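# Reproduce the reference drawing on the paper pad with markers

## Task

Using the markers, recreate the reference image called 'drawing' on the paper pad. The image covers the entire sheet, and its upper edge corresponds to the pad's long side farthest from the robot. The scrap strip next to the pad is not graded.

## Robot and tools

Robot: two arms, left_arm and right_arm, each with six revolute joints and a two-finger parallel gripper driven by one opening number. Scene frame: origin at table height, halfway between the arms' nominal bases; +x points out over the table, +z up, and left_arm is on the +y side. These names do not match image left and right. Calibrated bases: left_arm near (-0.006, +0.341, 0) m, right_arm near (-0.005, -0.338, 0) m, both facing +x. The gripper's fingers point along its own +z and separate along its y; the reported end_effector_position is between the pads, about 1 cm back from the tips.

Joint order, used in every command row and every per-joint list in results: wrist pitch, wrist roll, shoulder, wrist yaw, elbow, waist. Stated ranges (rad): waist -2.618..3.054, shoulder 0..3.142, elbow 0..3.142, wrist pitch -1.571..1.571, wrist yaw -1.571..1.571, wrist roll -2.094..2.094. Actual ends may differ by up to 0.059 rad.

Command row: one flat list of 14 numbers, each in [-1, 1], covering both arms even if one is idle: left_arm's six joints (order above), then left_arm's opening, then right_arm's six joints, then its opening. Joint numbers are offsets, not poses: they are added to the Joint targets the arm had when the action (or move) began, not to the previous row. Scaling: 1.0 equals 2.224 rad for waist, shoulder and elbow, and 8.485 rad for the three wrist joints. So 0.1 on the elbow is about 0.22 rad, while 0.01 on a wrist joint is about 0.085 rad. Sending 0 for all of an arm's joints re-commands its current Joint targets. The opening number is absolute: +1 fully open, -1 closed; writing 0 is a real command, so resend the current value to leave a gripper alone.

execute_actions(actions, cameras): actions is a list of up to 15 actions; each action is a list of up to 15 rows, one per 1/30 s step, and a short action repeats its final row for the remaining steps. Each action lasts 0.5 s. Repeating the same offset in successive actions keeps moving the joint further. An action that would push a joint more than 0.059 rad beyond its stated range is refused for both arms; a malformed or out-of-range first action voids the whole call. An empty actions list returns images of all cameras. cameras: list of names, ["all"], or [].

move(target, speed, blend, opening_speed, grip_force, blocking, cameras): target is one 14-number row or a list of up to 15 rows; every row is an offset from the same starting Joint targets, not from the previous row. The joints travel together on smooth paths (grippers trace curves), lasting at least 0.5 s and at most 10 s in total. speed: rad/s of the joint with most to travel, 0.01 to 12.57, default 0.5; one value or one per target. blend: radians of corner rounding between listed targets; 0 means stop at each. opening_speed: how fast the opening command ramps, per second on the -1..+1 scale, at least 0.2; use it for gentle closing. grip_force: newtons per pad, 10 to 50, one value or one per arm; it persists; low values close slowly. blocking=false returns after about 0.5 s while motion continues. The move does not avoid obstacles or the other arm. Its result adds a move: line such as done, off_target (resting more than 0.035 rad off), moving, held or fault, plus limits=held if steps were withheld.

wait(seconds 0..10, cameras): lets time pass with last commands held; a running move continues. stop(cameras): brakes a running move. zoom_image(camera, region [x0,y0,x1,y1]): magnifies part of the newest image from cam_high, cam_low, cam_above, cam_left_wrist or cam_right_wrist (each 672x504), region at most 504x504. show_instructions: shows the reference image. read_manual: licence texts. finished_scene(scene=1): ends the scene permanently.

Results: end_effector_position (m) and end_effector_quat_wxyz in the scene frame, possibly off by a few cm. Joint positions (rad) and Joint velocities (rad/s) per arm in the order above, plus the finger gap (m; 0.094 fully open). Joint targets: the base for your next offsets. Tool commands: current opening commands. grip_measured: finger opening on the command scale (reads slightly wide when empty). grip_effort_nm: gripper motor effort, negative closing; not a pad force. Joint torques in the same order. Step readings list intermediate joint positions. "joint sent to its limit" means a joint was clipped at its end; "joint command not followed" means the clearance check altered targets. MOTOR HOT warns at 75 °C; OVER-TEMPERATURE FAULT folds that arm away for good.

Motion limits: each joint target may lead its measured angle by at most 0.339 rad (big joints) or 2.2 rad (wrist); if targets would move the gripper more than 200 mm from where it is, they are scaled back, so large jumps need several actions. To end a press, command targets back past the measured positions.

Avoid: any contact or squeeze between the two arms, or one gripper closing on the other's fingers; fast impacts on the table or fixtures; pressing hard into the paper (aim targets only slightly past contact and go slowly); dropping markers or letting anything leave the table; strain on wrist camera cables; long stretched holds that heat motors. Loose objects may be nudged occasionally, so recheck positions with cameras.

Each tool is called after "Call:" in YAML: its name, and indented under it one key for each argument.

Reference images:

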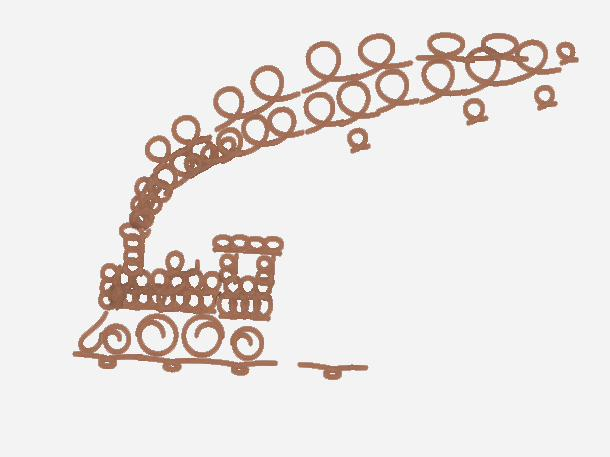

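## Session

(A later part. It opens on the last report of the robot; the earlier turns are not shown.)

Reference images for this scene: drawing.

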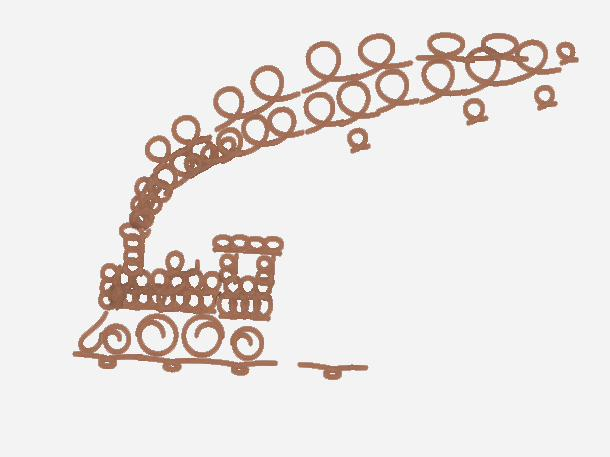

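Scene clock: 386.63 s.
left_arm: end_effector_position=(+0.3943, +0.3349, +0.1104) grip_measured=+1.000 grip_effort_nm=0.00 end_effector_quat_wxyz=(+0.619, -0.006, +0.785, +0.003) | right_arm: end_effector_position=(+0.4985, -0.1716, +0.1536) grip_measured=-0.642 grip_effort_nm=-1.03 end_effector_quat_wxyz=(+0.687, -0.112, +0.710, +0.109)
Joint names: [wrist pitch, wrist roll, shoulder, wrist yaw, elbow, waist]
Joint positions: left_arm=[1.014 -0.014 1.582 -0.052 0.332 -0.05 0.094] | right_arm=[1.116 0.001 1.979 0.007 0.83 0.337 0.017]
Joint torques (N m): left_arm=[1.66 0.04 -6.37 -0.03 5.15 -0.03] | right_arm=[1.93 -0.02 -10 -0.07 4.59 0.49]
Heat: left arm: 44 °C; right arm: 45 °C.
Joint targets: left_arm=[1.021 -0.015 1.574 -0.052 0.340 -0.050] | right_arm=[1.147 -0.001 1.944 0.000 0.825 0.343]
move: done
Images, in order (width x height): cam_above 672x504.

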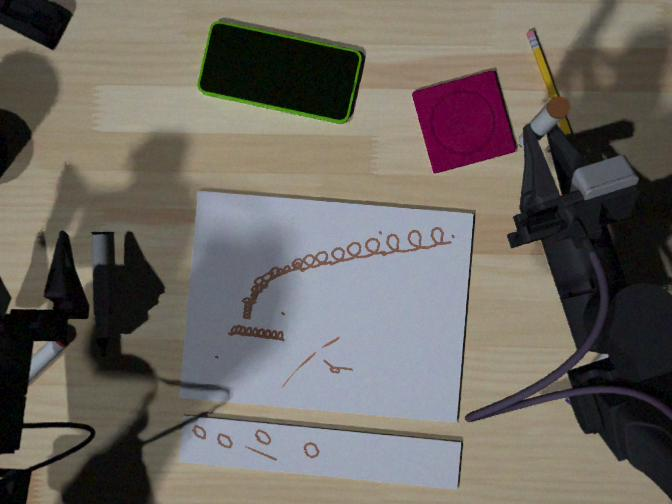

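Call:
move:
  target:
    - [0,0,0,0,0,0,1.0,0,0,0.13404,-0.00236,0.13823,0.30176,-0.85]
    - [0,0,0,0,0,0,1.0,-0.02086,0,0.10198,0,0.10091,0.28602,-0.85]
    - [0,0,0,0,0,0,1.0,-0.02811,0,0.10198,0,0.10091,0.28602,-0.85]
  speed: [0.5,0.12,0.1]
  blend: [0.01,0.005,0]

Call:
move:
  target:
    - [0,0,0,0,0,0,1.0,0,0,-0.005917,0,-0.008529,-0.006279,-0.85]
    - [0,0,0,0,0,0,1.0,0,0,0.012069,0,0.009457,-0.008609,-0.85]
    - [0,0,0,0,0,0,1.0,0,0,0.014646,0,0.013172,-0.010256,-0.85]
    - [0,0,0,0,0,0,1.0,0,0,0.018292,0,0.018426,0.001928,-0.85]
    - [0,0,0,0,0,0,1.0,0,0,0.020869,0,0.022141,0.003575,-0.85]
    - [0,0,0,0,0,0,1.0,0,0,0.002883,0,0.004155,0.005905,-0.85]
    - [0,0,0,0,0,0,1.0,0,0,0.000306,0,0.000440,0.007552,-0.85]
    - [0,0,0,0,0,0,1.0,0,0,-0.003340,0,-0.004814,-0.004632,-0.85]
    - [0,0,0,0,0,0,1.0,0,0,-0.017229,0,-0.024716,-0.006724,-0.85]
    - [0,0,0,0,0,0,1.0,0,0,0.000757,0,-0.006730,-0.009092,-0.85]
    - [0,0,0,0,0,0,1.0,0,0,0.003329,0,-0.003054,-0.010766,-0.85]
    - [0,0,0,0,0,0,1.0,0,0,0.006965,0,0.002146,0.001418,-0.85]
    - [0,0,0,0,0,0,1.0,0,0,0.009537,0,0.005822,0.003092,-0.85]
    - [0,0,0,0,0,0,1.0,0,0,-0.008449,0,-0.012164,0.005460,-0.85]
    - [0,0,0,0,0,0,1.0,0,0,-0.011021,0,-0.015840,0.007134,-0.85]
  speed: [0.035,0.14,0.045,0.075,0.045,0.12,0.045,0.075,0.035,0.14,0.045,0.075,0.045,0.12,0.045]
  blend: 0.002

Call:
move:
  target:
    - [0,0,0,0,0,0,1.0,0,0,-0.003636,0,-0.005200,-0.012184,-0.85]
    - [0,0,0,0,0,0,1.0,0,0,-0.014733,0,-0.020987,-0.017351,-0.85]
    - [0,0,0,0,0,0,1.0,0,0,0.003253,0,-0.003001,-0.019749,-0.85]
    - [0,0,0,0,0,0,1.0,0,0,0.005820,0,0.000645,-0.021444,-0.85]
    - [0,0,0,0,0,0,1.0,0,0,0.009450,0,0.005803,-0.009260,-0.85]
    - [0,0,0,0,0,0,1.0,0,0,0.012017,0,0.009449,-0.007565,-0.85]
    - [0,0,0,0,0,0,1.0,0,0,-0.005969,0,-0.008537,-0.005167,-0.85]
    - [0,0,0,0,0,0,1.0,0,0,-0.008536,0,-0.012183,-0.003472,-0.85]
    - [0,0,0,0,0,0,1.0,0,0,-0.012166,0,-0.017341,-0.015656,-0.85]
    - [0,0,0,0,0,0,1.0,0,0,-0.023856,0,-0.033863,-0.020215,-0.85]
    - [0,0,0,0,0,0,1.0,0,0,-0.005870,0,-0.015877,-0.022645,-0.85]
    - [0,0,0,0,0,0,1.0,0,0,-0.003309,0,-0.012262,-0.024363,-0.85]
    - [0,0,0,0,0,0,1.0,0,0,0.000315,0,-0.007150,-0.012179,-0.85]
    - [0,0,0,0,0,0,1.0,0,0,0.002876,0,-0.003535,-0.010461,-0.85]
    - [0,0,0,0,0,0,1.0,0,0,-0.015110,0,-0.021521,-0.008031,-0.85]
  speed: [0.075,0.035,0.14,0.045,0.075,0.045,0.12,0.045,0.075,0.035,0.14,0.045,0.075,0.045,0.12]
  blend: 0.002

Call:
move:
  target:
    - [0,0,0,0,0,0,1.0,0,0,-0.002561,0,-0.003615,0.001718,-0.85]
    - [0,0,0,0,0,0,1.0,0,0,-0.006185,0,-0.008727,-0.010466,-0.85]
    - [0,0,0,0,0,0,1.0,0,0,-0.018520,0,-0.026040,-0.015167,-0.85]
    - [0,0,0,0,0,0,1.0,0,0,-0.000534,0,-0.008054,-0.017633,-0.85]
    - [0,0,0,0,0,0,1.0,0,0,0.002022,0,-0.004473,-0.019376,-0.85]
    - [0,0,0,0,0,0,1.0,0,0,0.005638,0,0.000591,-0.007192,-0.85]
    - [0,0,0,0,0,0,1.0,0,0,0.008194,0,0.004172,-0.005449,-0.85]
    - [0,0,0,0,0,0,1.0,0,0,-0.009792,0,-0.013814,-0.002983,-0.85]
    - [0,0,0,0,0,0,1.0,0,0,-0.012348,0,-0.017395,-0.001240,-0.85]
    - [0,0,0,0,0,0,1.0,0,0,-0.015964,0,-0.022459,-0.013424,-0.85]
    - [0,0,0,0,0,0,1.0,0,0,-0.028101,0,-0.039368,-0.019199,-0.85]
    - [0,0,0,0,0,0,1.0,0,0,-0.010115,0,-0.021382,-0.021701,-0.85]
    - [0,0,0,0,0,0,1.0,0,0,-0.007564,0,-0.017835,-0.023470,-0.85]
    - [0,0,0,0,0,0,1.0,0,0,-0.003956,0,-0.012817,-0.011286,-0.85]
    - [0,0,0,0,0,0,1.0,0,0,-0.001405,0,-0.009270,-0.009517,-0.85]
  speed: [0.045,0.075,0.035,0.14,0.045,0.075,0.045,0.12,0.045,0.075,0.035,0.14,0.045,0.075,0.045]
  blend: 0.002

Call:
move:
  target:
    - [0,0,0,0,0,0,1.0,0,0,-0.017986,0,-0.017986,0.002502,-0.85]
    - [0,0,0,0,0,0,1.0,0,0,-0.020537,0,-0.021533,0.004271,-0.85]
    - [0,0,0,0,0,0,1.0,0,0,-0.024145,0,-0.026551,-0.007913,-0.85]
    - [0,0,0,0,0,0,1.0,0,0,-0.036033,0,-0.042992,-0.014021,-0.85]
    - [0,0,0,0,0,0,1.0,0,0,-0.018047,0,-0.025006,-0.016559,-0.85]
    - [0,0,0,0,0,0,1.0,0,0,-0.015501,0,-0.021491,-0.018355,-0.85]
    - [0,0,0,0,0,0,1.0,0,0,-0.011901,0,-0.016519,-0.006171,-0.85]
    - [0,0,0,0,0,0,1.0,0,0,-0.009355,0,-0.013004,-0.004375,-0.85]
    - [0,0,0,0,0,0,1.0,0,0,-0.027341,0,-0.030990,-0.001837,-0.85]
    - [0,0,0,0,0,0,1.0,0,0,-0.029887,0,-0.034505,-0.000041,-0.85]
    - [0,0,0,0,0,0,1.0,0,0,-0.033487,0,-0.039477,-0.012225,-0.85]
    - [0,0,0,0,0,0,1.0,0,0,-0.039148,0,-0.047262,-0.014450,-0.85]
    - [0,0,0,0,0,0,1.0,0.028,0,-0.039148,0,-0.047262,-0.014450,-0.85]
    - [0,0,0,0,0,0,1.0,0.028,0,0.022652,-0.00236,0.031348,0.004830,-0.85]
    - [0,0,0,0,0,0,1.0,0.00726,0,-0.009408,0,-0.005972,-0.010910,-0.85]
  speed: [0.12,0.045,0.075,0.035,0.14,0.045,0.075,0.045,0.12,0.045,0.075,0.035,0.5,0.5,0.12]
  blend: [0.002,0.002,0.002,0.002,0.002,0.002,0.002,0.002,0.002,0.002,0.002,0,0.01,0.01,0]

Call:
move:
  target:
    - [0,0,0,0,0,0,1.0,-0.00725,0,0,0,0,0,-0.85]
    - [0,0,0,0,0,0,1.0,-0.00725,0,0.017986,0,0.017986,-0.004996,-0.85]
    - [0,0,0,0,0,0,1.0,-0.00725,0,0.020376,0,0.021352,-0.006605,-0.85]
    - [0,0,0,0,0,0,1.0,-0.00725,0,0.023756,0,0.026114,0.005579,-0.85]
    - [0,0,0,0,0,0,1.0,-0.00725,0,0.026146,0,0.029480,0.007188,-0.85]
    - [0,0,0,0,0,0,1.0,-0.00725,0,0.008160,0,0.011494,0.009464,-0.85]
    - [0,0,0,0,0,0,1.0,-0.00725,0,0.005770,0,0.008128,0.011073,-0.85]
    - [0,0,0,0,0,0,1.0,-0.00725,0,0.002390,0,0.003366,-0.001111,-0.85]
    - [0,0,0,0,0,0,1.0,-0.00725,0,0,0,0,-0.002720,-0.85]
    - [0,0,0,0,0,0,1.0,0.02075,0,0,0,0,-0.002720,-0.85]
    - [0,0,0,0,0,0,1.0,0.02075,0,0.02419,-0.00236,0.02631,-0.01482,-0.85]
    - [0,0,0,0,0,0,1.0,0,0,-0.00787,0,-0.01101,0.00092,-0.85]
    - [0,0,0,0,0,0,1.0,-0.00725,0,-0.00787,0,-0.01101,0.00092,-0.85]
  speed: [0.1,0.14,0.045,0.075,0.045,0.12,0.045,0.075,0.045,0.5,0.5,0.12,0.1]
  blend: [0,0.002,0.002,0.002,0.002,0.002,0.002,0.002,0,0.01,0.01,0.005,0]

Call:
move:
  target:
    - [0,0,0,0,0,0,1.0,0,0,-0.004474,0,-0.006235,0.007408,-0.85]
    - [0,0,0,0,0,0,1.0,0.028,0,-0.004474,0,-0.006235,0.007408,-0.85]
    - [0,0,0,0,0,0,1.0,0.028,0,-0.034474,0,-0.006235,-0.272592,-0.85]
  speed: [0.035,0.5,0.6]
  blend: [0,0.01,0]
  cameras: ["cam_above"]

Call:
zoom_image:
  camera: "cam_above"
  region: [225, 290, 305, 350]

Scene clock: 397.50 s.
left_arm: end_effector_position=(+0.3943, +0.3349, +0.1104) grip_measured=+1.000 grip_effort_nm=0.00 end_effector_quat_wxyz=(+0.619, -0.006, +0.785, +0.003) | right_arm: end_effector_position=(+0.3199, +0.1382, +0.0808) grip_measured=-0.642 grip_effort_nm=-1.03 end_effector_quat_wxyz=(+0.556, -0.363, +0.687, +0.295)
Joint names: [wrist pitch, wrist roll, shoulder, wrist yaw, elbow, waist]
Joint positions: left_arm=[1.014 -0.014 1.582 -0.052 0.332 -0.05 0.094] | right_arm=[0.937 0.001 2.204 -0.005 1.057 0.985 0.017]
Joint torques (N m): left_arm=[1.66 0.05 -6.37 -0.03 5.2 -0.09] | right_arm=[1.42 -0.02 -11.26 0.05 4.41 -0.54]
Heat: left arm: 44 °C; right arm: 46 °C.
Joint targets: left_arm=[1.021 -0.015 1.574 -0.052 0.340 -0.050] | right_arm=[0.908 -0.001 2.171 0.000 1.050 0.979]
move: done

Scene clock: 403.00 s.
left_arm: end_effector_position=(+0.3943, +0.3349, +0.1104) grip_measured=+1.000 grip_effort_nm=0.00 end_effector_quat_wxyz=(+0.619, -0.006, +0.785, +0.003) | right_arm: end_effector_position=(+0.3158, +0.1324, +0.0801) grip_measured=-0.642 grip_effort_nm=-1.03 end_effector_quat_wxyz=(+0.550, -0.365, +0.692, +0.291)
Joint names: [wrist pitch, wrist roll, shoulder, wrist yaw, elbow, waist]
Joint positions: left_arm=[1.014 -0.014 1.582 -0.052 0.332 -0.05 0.094] | right_arm=[0.922 0.001 2.177 -0.001 1.028 0.987 0.017]
Joint torques (N m): left_arm=[1.67 0.03 -6.34 -0.05 5.26 0.1] | right_arm=[1.54 -0.02 -10.95 0.01 3.84 0.68]
Heat: left arm: 44 °C; right arm: 46 °C.
Joint targets: left_arm=[1.021 -0.015 1.574 -0.052 0.340 -0.050] | right_arm=[0.908 -0.001 2.146 0.000 1.014 0.995]
move: done

Scene clock: 408.87 s.
left_arm: end_effector_position=(+0.3943, +0.3349, +0.1104) grip_measured=+1.000 grip_effort_nm=0.00 end_effector_quat_wxyz=(+0.619, -0.006, +0.785, +0.003) | right_arm: end_effector_position=(+0.3174, +0.1172, +0.0803) grip_measured=-0.642 grip_effort_nm=-1.03 end_effector_quat_wxyz=(+0.548, -0.361, +0.699, +0.283)
Joint names: [wrist pitch, wrist roll, shoulder, wrist yaw, elbow, waist]
Joint positions: left_arm=[1.014 -0.014 1.582 -0.052 0.332 -0.05 0.094] | right_arm=[0.921 0.001 2.14 0 0.978 0.969 0.017]
Joint torques (N m): left_arm=[1.66 0.05 -6.56 -0.03 5.2 0.06] | right_arm=[1.54 -0.01 -10.36 0.01 3.97 0.65]
Heat: left arm: 44 °C; right arm: 45 °C.
Joint targets: left_arm=[1.021 -0.015 1.574 -0.052 0.340 -0.050] | right_arm=[0.908 -0.001 2.113 0.000 0.967 0.977]
move: done

Scene clock: 414.73 s.
left_arm: end_effector_position=(+0.3943, +0.3349, +0.1104) grip_measured=+1.000 grip_effort_nm=0.00 end_effector_quat_wxyz=(+0.619, -0.006, +0.785, +0.003) | right_arm: end_effector_position=(+0.3187, +0.0995, +0.0797) grip_measured=-0.642 grip_effort_nm=-1.03 end_effector_quat_wxyz=(+0.546, -0.356, +0.707, +0.275)
Joint names: [wrist pitch, wrist roll, shoulder, wrist yaw, elbow, waist]
Joint positions: left_arm=[1.014 -0.014 1.582 -0.052 0.332 -0.05 0.094] | right_arm=[0.921 0.001 2.098 0 0.921 0.949 0.017]
Joint torques (N m): left_arm=[1.65 0.04 -6.31 -0.03 5.26 -0.06] | right_arm=[1.53 -0.01 -7.19 0 7.19 0.61]
Heat: left arm: 44 °C; right arm: 45 °C.
Joint targets: left_arm=[1.021 -0.015 1.574 -0.052 0.340 -0.050] | right_arm=[0.908 -0.001 2.109 0.000 0.946 0.956]
move: done

Scene clock: 422.17 s.
left_arm: end_effector_position=(+0.3943, +0.3349, +0.1104) grip_measured=+1.000 grip_effort_nm=0.00 end_effector_quat_wxyz=(+0.619, -0.006, +0.785, +0.003) | right_arm: end_effector_position=(+0.3266, +0.1018, +0.0825) grip_measured=-0.642 grip_effort_nm=-1.03 end_effector_quat_wxyz=(+0.558, -0.348, +0.699, +0.280)
Joint names: [wrist pitch, wrist roll, shoulder, wrist yaw, elbow, waist]
Joint positions: left_arm=[1.014 -0.014 1.582 -0.052 0.332 -0.05 0.094] | right_arm=[0.967 0.001 2.128 -0.005 0.939 0.938 0.017]
Joint torques (N m): left_arm=[1.68 0.03 -6.5 -0.04 5.18 -0.17] | right_arm=[1.69 -0.02 -11.18 0.05 4.26 -0.54]
Heat: left arm: 44 °C; right arm: 45 °C.
Joint targets: left_arm=[1.021 -0.015 1.574 -0.052 0.340 -0.050] | right_arm=[0.970 -0.001 2.088 0.000 0.933 0.932]
move: off_target (right_arm); right_arm: the shoulder is farthest, 0.040 rad from its target

Scene clock: 428.47 s.
left_arm: end_effector_position=(+0.3943, +0.3349, +0.1104) grip_measured=+1.000 grip_effort_nm=0.00 end_effector_quat_wxyz=(+0.619, -0.006, +0.785, +0.003) | right_arm: end_effector_position=(+0.3267, +0.0927, +0.0794) grip_measured=-0.642 grip_effort_nm=-1.03 end_effector_quat_wxyz=(+0.550, -0.349, +0.709, +0.272)
Joint names: [wrist pitch, wrist roll, shoulder, wrist yaw, elbow, waist]
Joint positions: left_arm=[1.014 -0.014 1.582 -0.052 0.332 -0.05 0.094] | right_arm=[0.936 0.001 2.102 -0.005 0.915 0.928 0.017]
Joint torques (N m): left_arm=[1.67 0.04 -6.32 -0.06 5.26 -0.06] | right_arm=[1.4 -0.02 -10.28 0.05 4.23 0.5]
Heat: left arm: 44 °C; right arm: 45 °C.
Joint targets: left_arm=[1.021 -0.015 1.574 -0.052 0.340 -0.050] | right_arm=[0.908 -0.001 2.071 0.000 0.908 0.934]
move: done

Scene clock: 431.33 s.
left_arm: end_effector_position=(+0.3943, +0.3349, +0.1104) grip_measured=+1.000 grip_effort_nm=0.00 end_effector_quat_wxyz=(+0.619, -0.006, +0.785, +0.003) | right_arm: end_effector_position=(+0.5164, -0.1748, +0.1548) grip_measured=-0.642 grip_effort_nm=-1.03 end_effector_quat_wxyz=(+0.694, -0.105, +0.705, +0.104)
Joint names: [wrist pitch, wrist roll, shoulder, wrist yaw, elbow, waist]
Joint positions: left_arm=[1.014 -0.014 1.582 -0.052 0.332 -0.05 0.094] | right_arm=[1.116 0.001 2.031 0.008 0.9 0.321 0.017]
Joint torques (N m): left_arm=[1.61 0.03 -6.35 -0.04 5.09 -0.12] | right_arm=[1.93 -0.02 -10.54 -0.11 4.63 0.4]
Heat: left arm: 44 °C; right arm: 45 °C.
Joint targets: left_arm=[1.021 -0.015 1.574 -0.052 0.340 -0.050] | right_arm=[1.146 -0.001 1.994 0.000 0.894 0.327]
move: off_target (right_arm); right_arm: the shoulder is farthest, 0.037 rad from its target
Images, in order (width x height): cam_above 672x504.

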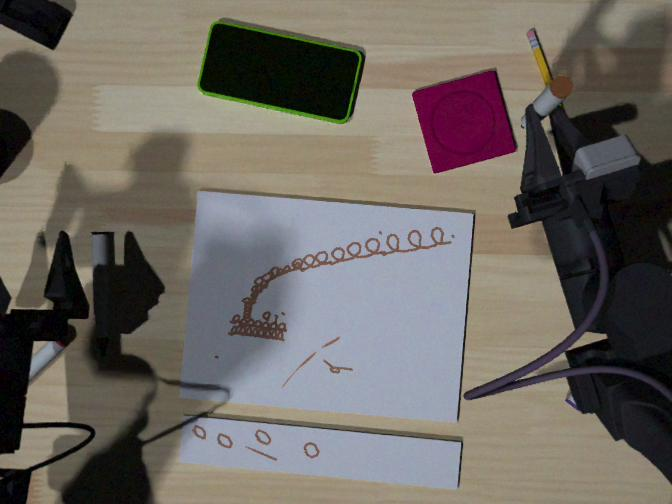

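Scaled by 6.300 from the camera's 672x504 image, which has a finer 960x720 frame.

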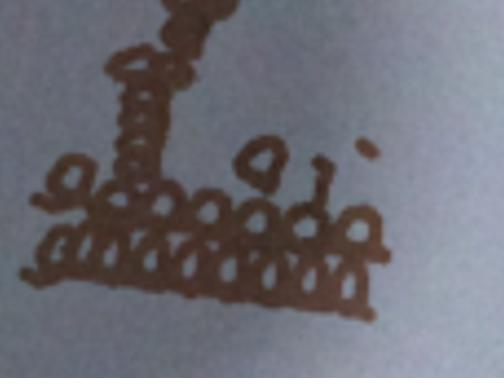

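Call:
move:
  target:
    - [0,0,0,0,0,0,1.0,0,0,0.06178,-0.00236,0.03672,0.27416,-0.85]
    - [0,0,0,0,0,0,1.0,-0.02074,0,0.02972,0,-0.00060,0.25842,-0.85]
    - [0,0,0,0,0,0,1.0,-0.02799,0,0.02972,0,-0.00060,0.25842,-0.85]
  speed: [0.5,0.12,0.1]
  blend: [0.01,0.005,0]

Call:
move:
  target:
    - [0,0,0,0,0,0,1.0,0,0,-0.006750,0,-0.009369,-0.007172,-0.85]
    - [0,0,0,0,0,0,1.0,0,0,0.012353,0,0.010168,-0.009418,-0.85]
    - [0,0,0,0,0,0,1.0,0,0,0.013378,0,0.011590,-0.010056,-0.85]
    - [0,0,0,0,0,0,1.0,0,0,0.016498,0,0.015919,0.002516,-0.85]
    - [0,0,0,0,0,0,1.0,0,0,0.019727,0,0.020400,0.004551,-0.85]
    - [0,0,0,0,0,0,1.0,0,0,0.001739,0,0.002410,0.006450,-0.85]
    - [0,0,0,0,0,0,1.0,0,0,0.000714,0,0.000988,0.007088,-0.85]
    - [0,0,0,0,0,0,1.0,0,0,-0.002406,0,-0.003341,-0.005484,-0.85]
    - [0,0,0,0,0,0,1.0,0,0,-0.006440,0,-0.008939,-0.005956,-0.85]
    - [0,0,0,0,0,0,1.0,0,0,-0.015074,0,-0.020848,-0.011762,-0.85]
    - [0,0,0,0,0,0,1.0,0,0,0.004029,0,-0.001320,-0.014037,-0.85]
    - [0,0,0,0,0,0,1.0,0,0,0.005055,0,0.000094,-0.014684,-0.85]
    - [0,0,0,0,0,0,1.0,0,0,0.008176,0,0.004402,-0.002111,-0.85]
    - [0,0,0,0,0,0,1.0,0,0,0.011407,0,0.008859,-0.000051,-0.85]
    - [0,0,0,0,0,0,1.0,0,0,-0.006581,0,-0.009130,0.001873,-0.85]
  speed: [0.035,0.14,0.045,0.075,0.045,0.12,0.045,0.075,0.04,0.035,0.14,0.045,0.075,0.045,0.12]
  blend: 0.0015

Call:
move:
  target:
    - [0,0,0,0,0,0,1.0,0,0,-0.001026,0,-0.001414,0.000647,-0.85]
    - [0,0,0,0,0,0,1.0,0,0,-0.004147,0,-0.005722,-0.011926,-0.85]
    - [0,0,0,0,0,0,1.0,0,0,-0.008184,0,-0.011291,-0.012404,-0.85]
    - [0,0,0,0,0,0,1.0,0,0,-0.018000,0,-0.024751,-0.017889,-0.85]
    - [0,0,0,0,0,0,1.0,0,0,0.001104,0,-0.005232,-0.020199,-0.85]
    - [0,0,0,0,0,0,1.0,0,0,0.002130,0,-0.003826,-0.020855,-0.85]
    - [0,0,0,0,0,0,1.0,0,0,0.005253,0,0.000456,-0.008282,-0.85]
    - [0,0,0,0,0,0,1.0,0,0,0.008486,0,0.004887,-0.006190,-0.85]
    - [0,0,0,0,0,0,1.0,0,0,-0.009502,0,-0.013102,-0.004237,-0.85]
    - [0,0,0,0,0,0,1.0,0,0,-0.010528,0,-0.014508,-0.003581,-0.85]
    - [0,0,0,0,0,0,1.0,0,0,-0.013651,0,-0.018790,-0.016154,-0.85]
    - [0,0,0,0,0,0,1.0,0,0,-0.017690,0,-0.024326,-0.016639,-0.85]
    - [0,0,0,0,0,0,1.0,0,0,-0.026953,0,-0.036947,-0.022004,-0.85]
    - [0,0,0,0,0,0,1.0,0,0,-0.007848,0,-0.017436,-0.024346,-0.85]
    - [0,0,0,0,0,0,1.0,0,0,-0.006821,0,-0.016038,-0.025012,-0.85]
  speed: [0.045,0.075,0.04,0.035,0.14,0.045,0.075,0.045,0.12,0.045,0.075,0.04,0.035,0.14,0.045]
  blend: 0.0015

Call:
move:
  target:
    - [0,0,0,0,0,0,1.0,0,0,0.003125,0,0.004258,0.012573,-0.85]
    - [0,0,0,0,0,0,1.0,0,0,0.006359,0,0.008666,0.014695,-0.85]
    - [0,0,0,0,0,0,1.0,0,0,-0.011629,0,-0.009324,0.016676,-0.85]
    - [0,0,0,0,0,0,1.0,0,0,-0.012656,0,-0.010722,0.017342,-0.85]
    - [0,0,0,0,0,0,1.0,0,0,-0.015781,0,-0.014980,0.004769,-0.85]
    - [0,0,0,0,0,0,1.0,0,0,-0.019822,0,-0.020486,0.004277,-0.85]
    - [0,0,0,0,0,0,1.0,0,0,-0.022734,0,-0.024428,0.003520,-0.85]
    - [0,0,0,0,0,0,1.0,0.028,0,-0.022734,0,-0.024428,0.003520,-0.85]
    - [0,0,0,0,0,0,1.0,0.028,0,0.023826,-0.00236,0.032642,0.043250,-0.85]
    - [0,0,0,0,0,0,1.0,0.00725,0,-0.008234,0,-0.004678,0.027510,-0.85]
    - [0,0,0,0,0,0,1.0,0,0,-0.008234,0,-0.004678,0.027510,-0.85]
  speed: [0.075,0.045,0.12,0.045,0.075,0.04,0.035,0.5,0.5,0.12,0.1]
  blend: [0.0015,0.0015,0.0015,0.0015,0.0015,0.0015,0,0.01,0.01,0.005,0]

Call:
move:
  target:
    - [0,0,0,0,0,0,1.0,0,0,0.017986,0,0.017986,-0.002907,-0.85]
    - [0,0,0,0,0,0,1.0,0,0,0.024904,0,0.027480,-0.010051,-0.85]
    - [0,0,0,0,0,0,1.0,0,0,0.029345,0,0.033596,0.003095,-0.85]
    - [0,0,0,0,0,0,1.0,0,0,0.031552,0,0.036639,0.004654,-0.85]
    - [0,0,0,0,0,0,1.0,0,0,0.013566,0,0.018653,0.006860,-0.85]
    - [0,0,0,0,0,0,1.0,0,0,0.011359,0,0.015610,0.008419,-0.85]
    - [0,0,0,0,0,0,1.0,0,0,0.008237,0,0.011308,-0.004139,-0.85]
    - [0,0,0,0,0,0,1.0,0,0,0.006030,0,0.008265,-0.005698,-0.85]
    - [0,0,0,0,0,0,1.0,0,0,0.006030,0,0.008265,-0.007904,-0.85]
    - [0,0,0,0,0,0,1.0,0.028,0,0.006030,0,0.008265,-0.007904,-0.85]
    - [0,0,0,0,0,0,1.0,0.028,0,0.013400,-0.00236,0.011925,0.008846,-0.85]
    - [0,0,0,0,0,0,1.0,0.00725,0,-0.018660,0,-0.025395,-0.006894,-0.85]
    - [0,0,0,0,0,0,1.0,0,0,-0.018660,0,-0.025395,-0.006894,-0.85]
  speed: [0.14,0.04,0.075,0.045,0.12,0.045,0.075,0.045,0.04,0.5,0.5,0.12,0.1]
  blend: [0.0015,0.0015,0.0015,0.0015,0.0015,0.0015,0.0015,0.0015,0,0.01,0.01,0.005,0]

Call:
move:
  target:
    - [0,0,0,0,0,0,1.0,0,0,0.017986,0,0.017986,-0.005025,-0.85]
    - [0,0,0,0,0,0,1.0,0,0,0.020027,0,0.020751,-0.006523,-0.85]
    - [0,0,0,0,0,0,1.0,0,0,0.022913,0,0.024661,0.006035,-0.85]
    - [0,0,0,0,0,0,1.0,0,0,0.024954,0,0.027426,0.007533,-0.85]
    - [0,0,0,0,0,0,1.0,0,0,0.006968,0,0.009440,0.009651,-0.85]
    - [0,0,0,0,0,0,1.0,0,0,0.004927,0,0.006675,0.011149,-0.85]
    - [0,0,0,0,0,0,1.0,0,0,0.002041,0,0.002765,-0.001409,-0.85]
    - [0,0,0,0,0,0,1.0,0,0,0.022927,0,0.024675,-0.009681,-0.85]
    - [0,0,0,0,0,0,1.0,0,0,0.025137,0,0.027680,-0.011290,-0.85]
    - [0,0,0,0,0,0,1.0,0,0,0.028263,0,0.031930,0.001268,-0.85]
    - [0,0,0,0,0,0,1.0,0,0,0.030473,0,0.034935,0.002877,-0.85]
    - [0,0,0,0,0,0,1.0,0,0,0.012487,0,0.016949,0.005153,-0.85]
    - [0,0,0,0,0,0,1.0,0,0,0.010277,0,0.013944,0.006762,-0.85]
    - [0,0,0,0,0,0,1.0,0,0,0.007151,0,0.009694,-0.005796,-0.85]
    - [0,0,0,0,0,0,1.0,0,0,0.004941,0,0.006689,-0.007405,-0.85]
  speed: [0.14,0.045,0.075,0.045,0.12,0.045,0.075,0.14,0.045,0.075,0.045,0.12,0.045,0.075,0.045]
  blend: 0.0015

Call:
move:
  target:
    - [0,0,0,0,0,0,1.0,0,0,0,0,0,-0.002276,-0.85]
    - [0,0,0,0,0,0,1.0,0.028,0,0,0,0,-0.002276,-0.85]
    - [0,0,0,0,0,0,1.0,0.028,0,0.04862,-0.00236,0.05991,0.038254,-0.85]
    - [0,0,0,0,0,0,1.0,0.00725,0,0.01656,0,0.02259,0.022514,-0.85]
    - [0,0,0,0,0,0,1.0,0,0,0.01656,0,0.02259,0.022514,-0.85]
    - [0,0,0,0,0,0,1.0,0,0,0.009250,0,0.012581,0.016458,-0.85]
    - [0,0,0,0,0,0,1.0,0,0,0.027236,0,0.030567,0.014216,-0.85]
    - [0,0,0,0,0,0,1.0,0,0,0.029445,0,0.033589,0.012631,-0.85]
    - [0,0,0,0,0,0,1.0,0,0,0.032569,0,0.037865,0.025189,-0.85]
    - [0,0,0,0,0,0,1.0,0,0,0.034778,0,0.040887,0.026774,-0.85]
    - [0,0,0,0,0,0,1.0,0,0,0.016792,0,0.022901,0.029016,-0.85]
    - [0,0,0,0,0,0,1.0,0,0,0.014583,0,0.019879,0.030601,-0.85]
    - [0,0,0,0,0,0,1.0,0,0,0.011459,0,0.015603,0.018043,-0.85]
  speed: [0.04,0.5,0.5,0.12,0.1,0.035,0.14,0.045,0.075,0.045,0.12,0.045,0.075]
  blend: [0,0.01,0.01,0.005,0,0.0015,0.0015,0.0015,0.0015,0.0015,0.0015,0.0015,0]

Call:
move:
  target:
    - [0,0,0,0,0,0,1.0,0,0,-0.010572,0,-0.014404,-0.005512,-0.85]
    - [0,0,0,0,0,0,1.0,0,0,0.007414,0,0.003582,-0.007784,-0.85]
    - [0,0,0,0,0,0,1.0,0,0,0.009624,0,0.006589,-0.009391,-0.85]
    - [0,0,0,0,0,0,1.0,0,0,0.012750,0,0.010841,0.003167,-0.85]
    - [0,0,0,0,0,0,1.0,0,0,0.014960,0,0.013848,0.004774,-0.85]
    - [0,0,0,0,0,0,1.0,0,0,-0.003026,0,-0.004138,0.007046,-0.85]
    - [0,0,0,0,0,0,1.0,0,0,-0.005236,0,-0.007145,0.008653,-0.85]
    - [0,0,0,0,0,0,1.0,0,0,-0.008362,0,-0.011397,-0.003905,-0.85]
    - [0,0,0,0,0,0,1.0,0,0,-0.018009,0,-0.024474,-0.009672,-0.85]
    - [0,0,0,0,0,0,1.0,0,0,-0.000023,0,-0.006488,-0.011972,-0.85]
    - [0,0,0,0,0,0,1.0,0,0,0.002187,0,-0.003495,-0.013598,-0.85]
    - [0,0,0,0,0,0,1.0,0,0,0.005315,0,0.000739,-0.001040,-0.85]
    - [0,0,0,0,0,0,1.0,0,0,0.007525,0,0.003732,0.000586,-0.85]
    - [0,0,0,0,0,0,1.0,0,0,-0.010461,0,-0.014254,0.002886,-0.85]
    - [0,0,0,0,0,0,1.0,0,0,-0.012671,0,-0.017247,0.004512,-0.85]
  speed: [0.035,0.14,0.045,0.075,0.045,0.12,0.045,0.075,0.035,0.14,0.045,0.075,0.045,0.12,0.045]
  blend: 0.0015

Call:
move:
  target:
    - [0,0,0,0,0,0,1.0,0,0,-0.003128,0,-0.004234,-0.012558,-0.85]
    - [0,0,0,0,0,0,1.0,0,0,-0.008719,0,-0.011778,-0.014993,-0.85]
    - [0,0,0,0,0,0,1.0,0.028,0,-0.008719,0,-0.011778,-0.014993,-0.85]
    - [0,0,0,0,0,0,1.0,0.028,0,0.043251,-0.00236,0.052552,0.026457,-0.85]
    - [0,0,0,0,0,0,1.0,0.00725,0,0.011191,0,0.015232,0.010717,-0.85]
    - [0,0,0,0,0,0,1.0,0,0,0.011191,0,0.015232,0.010717,-0.85]
    - [0,0,0,0,0,0,1.0,0,0,0.005486,0,0.007447,0.004377,-0.85]
    - [0,0,0,0,0,0,1.0,0,0,0.023478,0,0.025441,0.001551,-0.85]
    - [0,0,0,0,0,0,1.0,0,0,0.028211,0,0.031899,-0.002311,-0.85]
    - [0,0,0,0,0,0,1.0,0,0,0.031388,0,0.036235,0.010244,-0.85]
    - [0,0,0,0,0,0,1.0,0,0,0.032590,0,0.037875,0.011205,-0.85]
    - [0,0,0,0,0,0,1.0,0,0,0.014598,0,0.019881,0.014031,-0.85]
    - [0,0,0,0,0,0,1.0,0,0,0.009865,0,0.013423,0.017893,-0.85]
    - [0,0,0,0,0,0,1.0,0,0,0.006688,0,0.009087,0.005338,-0.85]
  speed: [0.075,0.035,0.5,0.5,0.12,0.1,0.035,0.14,0.045,0.075,0.045,0.12,0.045,0.075]
  blend: [0.0015,0,0.01,0.01,0.005,0,0.0015,0.0015,0.0015,0.0015,0.0015,0.0015,0.0015,0]

Call:
move:
  target:
    - [0,0,0,0,0,0,1.0,0,0,-0.008093,0,-0.010992,-0.004047,-0.85]
    - [0,0,0,0,0,0,1.0,0,0,0.009899,0,0.007003,-0.006905,-0.85]
    - [0,0,0,0,0,0,1.0,0,0,0.014634,0,0.013433,-0.010810,-0.85]
    - [0,0,0,0,0,0,1.0,0,0,0.017813,0,0.017750,0.001745,-0.85]
    - [0,0,0,0,0,0,1.0,0,0,0.019015,0,0.019384,0.002717,-0.85]
    - [0,0,0,0,0,0,1.0,0,0,0.001023,0,0.001389,0.005575,-0.85]
    - [0,0,0,0,0,0,1.0,0,0,-0.003712,0,-0.005041,0.009480,-0.85]
    - [0,0,0,0,0,0,1.0,0,0,-0.006891,0,-0.009358,-0.003075,-0.85]
    - [0,0,0,0,0,0,1.0,0,0,-0.015124,0,-0.020488,-0.007011,-0.85]
    - [0,0,0,0,0,0,1.0,0,0,0.002868,0,-0.002494,-0.009901,-0.85]
    - [0,0,0,0,0,0,1.0,0,0,0.007605,0,0.003908,-0.013851,-0.85]
    - [0,0,0,0,0,0,1.0,0,0,0.010785,0,0.008206,-0.001296,-0.85]
    - [0,0,0,0,0,0,1.0,0,0,0.011988,0,0.009832,-0.000313,-0.85]
    - [0,0,0,0,0,0,1.0,0,0,-0.006004,0,-0.008162,0.002577,-0.85]
    - [0,0,0,0,0,0,1.0,0,0,-0.010741,0,-0.014564,0.006527,-0.85]
  speed: [0.035,0.14,0.045,0.075,0.045,0.12,0.045,0.075,0.035,0.14,0.045,0.075,0.045,0.12,0.045]
  blend: 0.0015

Call:
move:
  target:
    - [0,0,0,0,0,0,1.0,0,0,-0.003180,0,-0.004298,-0.012555,-0.85]
    - [0,0,0,0,0,0,1.0,0,0,-0.011386,0,-0.015336,-0.016571,-0.85]
    - [0,0,0,0,0,0,1.0,0,0,0.006606,0,0.002658,-0.019496,-0.85]
    - [0,0,0,0,0,0,1.0,0,0,0.011345,0,0.009032,-0.023492,-0.85]
    - [0,0,0,0,0,0,1.0,0,0,0.014527,0,0.013311,-0.010937,-0.85]
    - [0,0,0,0,0,0,1.0,0,0,0.015730,0,0.014930,-0.009943,-0.85]
    - [0,0,0,0,0,0,1.0,0,0,-0.002262,0,-0.003064,-0.007018,-0.85]
    - [0,0,0,0,0,0,1.0,0,0,-0.007001,0,-0.009438,-0.003022,-0.85]
    - [0,0,0,0,0,0,1.0,0,0,-0.010183,0,-0.013717,-0.015577,-0.85]
    - [0,0,0,0,0,0,1.0,0,0,-0.013601,0,-0.018294,-0.016108,-0.85]
    - [0,0,0,0,0,0,1.0,0.028,0,-0.013601,0,-0.018294,-0.016108,-0.85]
    - [0,0,0,0,0,0,1.0,0.028,0,-0.043601,0,-0.018294,-0.286108,-0.85]
  speed: [0.075,0.035,0.14,0.045,0.075,0.045,0.12,0.045,0.075,0.035,0.5,0.6]
  blend: [0.0015,0.0015,0.0015,0.0015,0.0015,0.0015,0.0015,0.0015,0.0015,0,0.01,0]
  cameras: ["cam_above"]

Call:
zoom_image:
  camera: "cam_above"
  region: [225, 290, 325, 365]

Scene clock: 448.80 s.
left_arm: end_effector_position=(+0.3943, +0.3349, +0.1104) grip_measured=+1.000 grip_effort_nm=0.00 end_effector_quat_wxyz=(+0.619, -0.006, +0.785, +0.003) | right_arm: end_effector_position=(+0.3327, +0.0834, +0.0794) grip_measured=-0.642 grip_effort_nm=-1.03 end_effector_quat_wxyz=(+0.551, -0.342, +0.713, +0.266)
Joint names: [wrist pitch, wrist roll, shoulder, wrist yaw, elbow, waist]
Joint positions: left_arm=[1.014 -0.014 1.582 -0.052 0.332 -0.05 0.094] | right_arm=[0.937 0.001 2.091 -0.005 0.9 0.908 0.017]
Joint torques (N m): left_arm=[1.64 0.03 -6.43 -0.01 5.19 0.05] | right_arm=[1.42 -0.02 -10.19 0.05 4.23 -0.54]
Heat: left arm: 44 °C; right arm: 46 °C.
Joint targets: left_arm=[1.021 -0.015 1.574 -0.052 0.340 -0.050] | right_arm=[0.908 -0.001 2.060 -0.001 0.893 0.902]
move: done

Scene clock: 453.77 s.
left_arm: end_effector_position=(+0.3943, +0.3349, +0.1104) grip_measured=+1.000 grip_effort_nm=0.00 end_effector_quat_wxyz=(+0.619, -0.006, +0.785, +0.003) | right_arm: end_effector_position=(+0.3348, +0.0763, +0.0793) grip_measured=-0.642 grip_effort_nm=-1.03 end_effector_quat_wxyz=(+0.549, -0.339, +0.718, +0.260)
Joint names: [wrist pitch, wrist roll, shoulder, wrist yaw, elbow, waist]
Joint positions: left_arm=[1.014 -0.014 1.582 -0.052 0.332 -0.05 0.094] | right_arm=[0.924 0.001 2.074 -0.001 0.885 0.898 0.017]
Joint torques (N m): left_arm=[1.69 0.03 -6.46 -0.01 5.37 -0.06] | right_arm=[1.51 -0.02 -9.89 0.01 3.77 0.66]
Heat: left arm: 44 °C; right arm: 46 °C.
Joint targets: left_arm=[1.021 -0.015 1.574 -0.052 0.340 -0.050] | right_arm=[0.908 -0.001 2.046 0.000 0.873 0.906]
move: done

Scene clock: 458.93 s.
left_arm: end_effector_position=(+0.3943, +0.3349, +0.1104) grip_measured=+1.000 grip_effort_nm=0.00 end_effector_quat_wxyz=(+0.619, -0.006, +0.785, +0.003) | right_arm: end_effector_position=(+0.3394, +0.0490, +0.0786) grip_measured=-0.642 grip_effort_nm=-1.03 end_effector_quat_wxyz=(+0.548, -0.327, +0.730, +0.246)
Joint names: [wrist pitch, wrist roll, shoulder, wrist yaw, elbow, waist]
Joint positions: left_arm=[1.014 -0.014 1.582 -0.052 0.332 -0.05 0.094] | right_arm=[0.924 0.001 2.02 -0.001 0.812 0.858 0.017]
Joint torques (N m): left_arm=[1.66 0.05 -6.38 -0.06 5.04 -0.05] | right_arm=[1.5 -0.02 -6.57 0.01 6.98 -0.62]
Heat: left arm: 44 °C; right arm: 45 °C.
Joint targets: left_arm=[1.021 -0.015 1.574 -0.052 0.340 -0.050] | right_arm=[0.908 -0.001 2.031 0.000 0.837 0.851]
move: done

Scene clock: 464.37 s.
left_arm: end_effector_position=(+0.3943, +0.3349, +0.1104) grip_measured=+1.000 grip_effort_nm=0.00 end_effector_quat_wxyz=(+0.619, -0.006, +0.785, +0.003) | right_arm: end_effector_position=(+0.3186, +0.0740, +0.0788) grip_measured=-0.642 grip_effort_nm=-1.03 end_effector_quat_wxyz=(+0.543, -0.348, +0.716, +0.266)
Joint names: [wrist pitch, wrist roll, shoulder, wrist yaw, elbow, waist]
Joint positions: left_arm=[1.014 -0.014 1.582 -0.052 0.332 -0.05 0.094] | right_arm=[0.936 0.001 2.042 -0.005 0.834 0.918 0.017]
Joint torques (N m): left_arm=[1.68 0.09 -6.34 -0.04 5.26 -0.09] | right_arm=[1.4 -0.01 -9.7 0.05 4.16 -0.54]
Heat: left arm: 44 °C; right arm: 45 °C.
Joint targets: left_arm=[1.021 -0.015 1.574 -0.052 0.340 -0.050] | right_arm=[0.908 -0.001 2.012 0.000 0.827 0.912]
move: done

Scene clock: 470.20 s.
left_arm: end_effector_position=(+0.3943, +0.3349, +0.1104) grip_measured=+1.000 grip_effort_nm=0.00 end_effector_quat_wxyz=(+0.619, -0.006, +0.785, +0.003) | right_arm: end_effector_position=(+0.3160, +0.0582, +0.0784) grip_measured=-0.642 grip_effort_nm=-1.03 end_effector_quat_wxyz=(+0.540, -0.344, +0.723, +0.259)
Joint names: [wrist pitch, wrist roll, shoulder, wrist yaw, elbow, waist]
Joint positions: left_arm=[1.014 -0.014 1.582 -0.052 0.332 -0.05 0.094] | right_arm=[0.936 0.001 1.999 -0.005 0.777 0.903 0.017]
Joint torques (N m): left_arm=[1.66 0.01 -6.39 -0.01 5.23 -0.1] | right_arm=[1.4 -0.02 -9.26 0.05 4.1 -0.54]
Heat: left arm: 44 °C; right arm: 45 °C.
Joint targets: left_arm=[1.021 -0.015 1.574 -0.052 0.340 -0.050] | right_arm=[0.908 -0.001 1.971 0.000 0.770 0.897]
move: done

Scene clock: 474.27 s.
left_arm: end_effector_position=(+0.3943, +0.3349, +0.1104) grip_measured=+1.000 grip_effort_nm=0.00 end_effector_quat_wxyz=(+0.619, -0.006, +0.785, +0.003) | right_arm: end_effector_position=(+0.3255, +0.0562, +0.0783) grip_measured=-0.642 grip_effort_nm=-1.03 end_effector_quat_wxyz=(+0.543, -0.338, +0.726, +0.253)
Joint names: [wrist pitch, wrist roll, shoulder, wrist yaw, elbow, waist]
Joint positions: left_arm=[1.014 -0.014 1.582 -0.052 0.332 -0.05 0.094] | right_arm=[0.926 0.001 2.01 0 0.797 0.888 0.017]
Joint torques (N m): left_arm=[1.66 0.05 -6.35 -0.04 5.12 -0.16] | right_arm=[1.49 -0.01 -9.39 0.01 3.64 -0.65]
Heat: left arm: 44 °C; right arm: 45 °C.
Joint targets: left_arm=[1.021 -0.015 1.574 -0.052 0.340 -0.050] | right_arm=[0.908 -0.001 1.982 0.000 0.785 0.880]
move: done

Scene clock: 480.90 s.
left_arm: end_effector_position=(+0.3943, +0.3349, +0.1104) grip_measured=+1.000 grip_effort_nm=0.00 end_effector_quat_wxyz=(+0.619, -0.006, +0.785, +0.003) | right_arm: end_effector_position=(+0.3145, +0.0761, +0.0785) grip_measured=-0.642 grip_effort_nm=-1.03 end_effector_quat_wxyz=(+0.540, -0.351, +0.717, +0.266)
Joint names: [wrist pitch, wrist roll, shoulder, wrist yaw, elbow, waist]
Joint positions: left_arm=[1.014 -0.014 1.582 -0.052 0.332 -0.05 0.094] | right_arm=[0.926 0.001 2.036 -0.001 0.832 0.928 0.017]
Joint torques (N m): left_arm=[1.67 0.06 -6.28 -0.04 5.35 -0.12] | right_arm=[1.49 -0.02 -9.65 0 3.66 -0.69]
Heat: left arm: 44 °C; right arm: 45 °C.
Joint targets: left_arm=[1.021 -0.015 1.574 -0.052 0.340 -0.050] | right_arm=[0.908 -0.001 2.008 0.000 0.820 0.920]
move: done

Scene clock: 486.17 s.
left_arm: end_effector_position=(+0.3943, +0.3349, +0.1104) grip_measured=+1.000 grip_effort_nm=0.00 end_effector_quat_wxyz=(+0.619, -0.006, +0.785, +0.003) | right_arm: end_effector_position=(+0.3109, +0.0668, +0.0782) grip_measured=-0.642 grip_effort_nm=-1.03 end_effector_quat_wxyz=(+0.538, -0.351, +0.720, +0.262)
Joint names: [wrist pitch, wrist roll, shoulder, wrist yaw, elbow, waist]
Joint positions: left_arm=[1.014 -0.014 1.582 -0.052 0.332 -0.05 0.094] | right_arm=[0.925 0.001 2.007 0 0.794 0.923 0.017]
Joint torques (N m): left_arm=[1.67 0 -6.39 -0.07 5.26 0.06] | right_arm=[1.5 -0.02 -9.35 0 3.64 0.64]
Heat: left arm: 44 °C; right arm: 45 °C.
Joint targets: left_arm=[1.021 -0.015 1.574 -0.052 0.340 -0.050] | right_arm=[0.908 -0.001 1.979 0.000 0.781 0.930]
move: done

Scene clock: 493.37 s.
left_arm: end_effector_position=(+0.3943, +0.3349, +0.1104) grip_measured=+1.000 grip_effort_nm=0.00 end_effector_quat_wxyz=(+0.619, -0.006, +0.785, +0.003) | right_arm: end_effector_position=(+0.3028, +0.0793, +0.0784) grip_measured=-0.642 grip_effort_nm=-1.03 end_effector_quat_wxyz=(+0.536, -0.360, +0.714, +0.271)
Joint names: [wrist pitch, wrist roll, shoulder, wrist yaw, elbow, waist]
Joint positions: left_arm=[1.014 -0.014 1.582 -0.052 0.332 -0.05 0.094] | right_arm=[0.926 0.001 2.023 -0.001 0.814 0.95 0.017]
Joint torques (N m): left_arm=[1.67 0.02 -6.27 -0.06 5.19 -0.05] | right_arm=[1.49 -0.02 -9.52 0 3.64 -0.69]
Heat: left arm: 44 °C; right arm: 45 °C.
Joint targets: left_arm=[1.021 -0.015 1.574 -0.052 0.340 -0.050] | right_arm=[0.908 -0.001 1.994 0.000 0.801 0.942]
move: done

Scene clock: 498.83 s.
left_arm: end_effector_position=(+0.3943, +0.3349, +0.1104) grip_measured=+1.000 grip_effort_nm=0.00 end_effector_quat_wxyz=(+0.619, -0.006, +0.785, +0.003) | right_arm: end_effector_position=(+0.2983, +0.0726, +0.0782) grip_measured=-0.642 grip_effort_nm=-1.03 end_effector_quat_wxyz=(+0.533, -0.360, +0.716, +0.269)
Joint names: [wrist pitch, wrist roll, shoulder, wrist yaw, elbow, waist]
Joint positions: left_arm=[1.014 -0.014 1.582 -0.052 0.332 -0.05 0.094] | right_arm=[0.926 0.001 1.998 0 0.782 0.949 0.017]
Joint torques (N m): left_arm=[1.67 -0.01 -6.48 -0.04 5.31 -0.05] | right_arm=[1.5 -0.02 -9.26 0.01 3.63 0.61]
Heat: left arm: 44 °C; right arm: 45 °C.
Joint targets: left_arm=[1.021 -0.015 1.574 -0.052 0.340 -0.050] | right_arm=[0.908 -0.001 1.970 0.000 0.769 0.957]
move: done

Scene clock: 504.50 s.
left_arm: end_effector_position=(+0.3943, +0.3349, +0.1104) grip_measured=+1.000 grip_effort_nm=0.00 end_effector_quat_wxyz=(+0.619, -0.006, +0.785, +0.003) | right_arm: end_effector_position=(+0.4805, -0.1908, +0.1506) grip_measured=-0.642 grip_effort_nm=-1.03 end_effector_quat_wxyz=(+0.679, -0.105, +0.720, +0.099)
Joint names: [wrist pitch, wrist roll, shoulder, wrist yaw, elbow, waist]
Joint positions: left_arm=[1.014 -0.014 1.582 -0.052 0.332 -0.05 0.094] | right_arm=[1.115 0.001 1.907 0.007 0.733 0.312 0.017]
Joint torques (N m): left_arm=[1.68 0.07 -6.45 -0.02 5.16 -0.08] | right_arm=[1.94 -0.02 -9.22 -0.07 4.49 0.73]
Heat: left arm: 44 °C; right arm: 45 °C.
Joint targets: left_arm=[1.021 -0.015 1.574 -0.052 0.340 -0.050] | right_arm=[1.146 -0.001 1.873 0.000 0.728 0.320]
move: done
Images, in order (width x height): cam_above 672x504.

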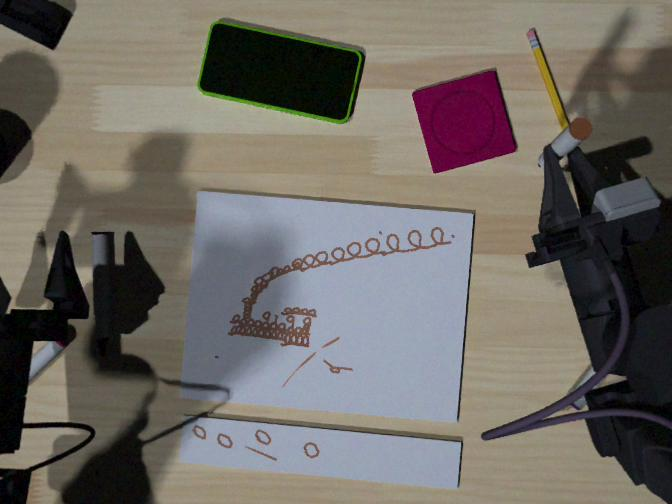

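Scaled by 5.040 from the camera's 672x504 image, which has a finer 960x720 frame.

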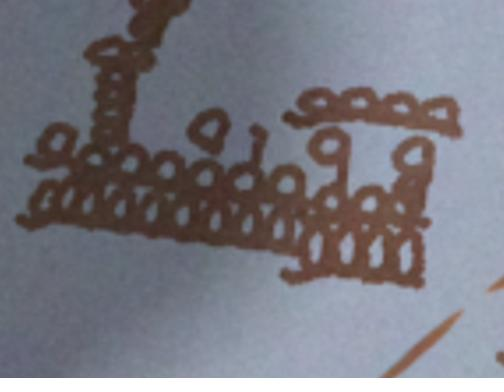

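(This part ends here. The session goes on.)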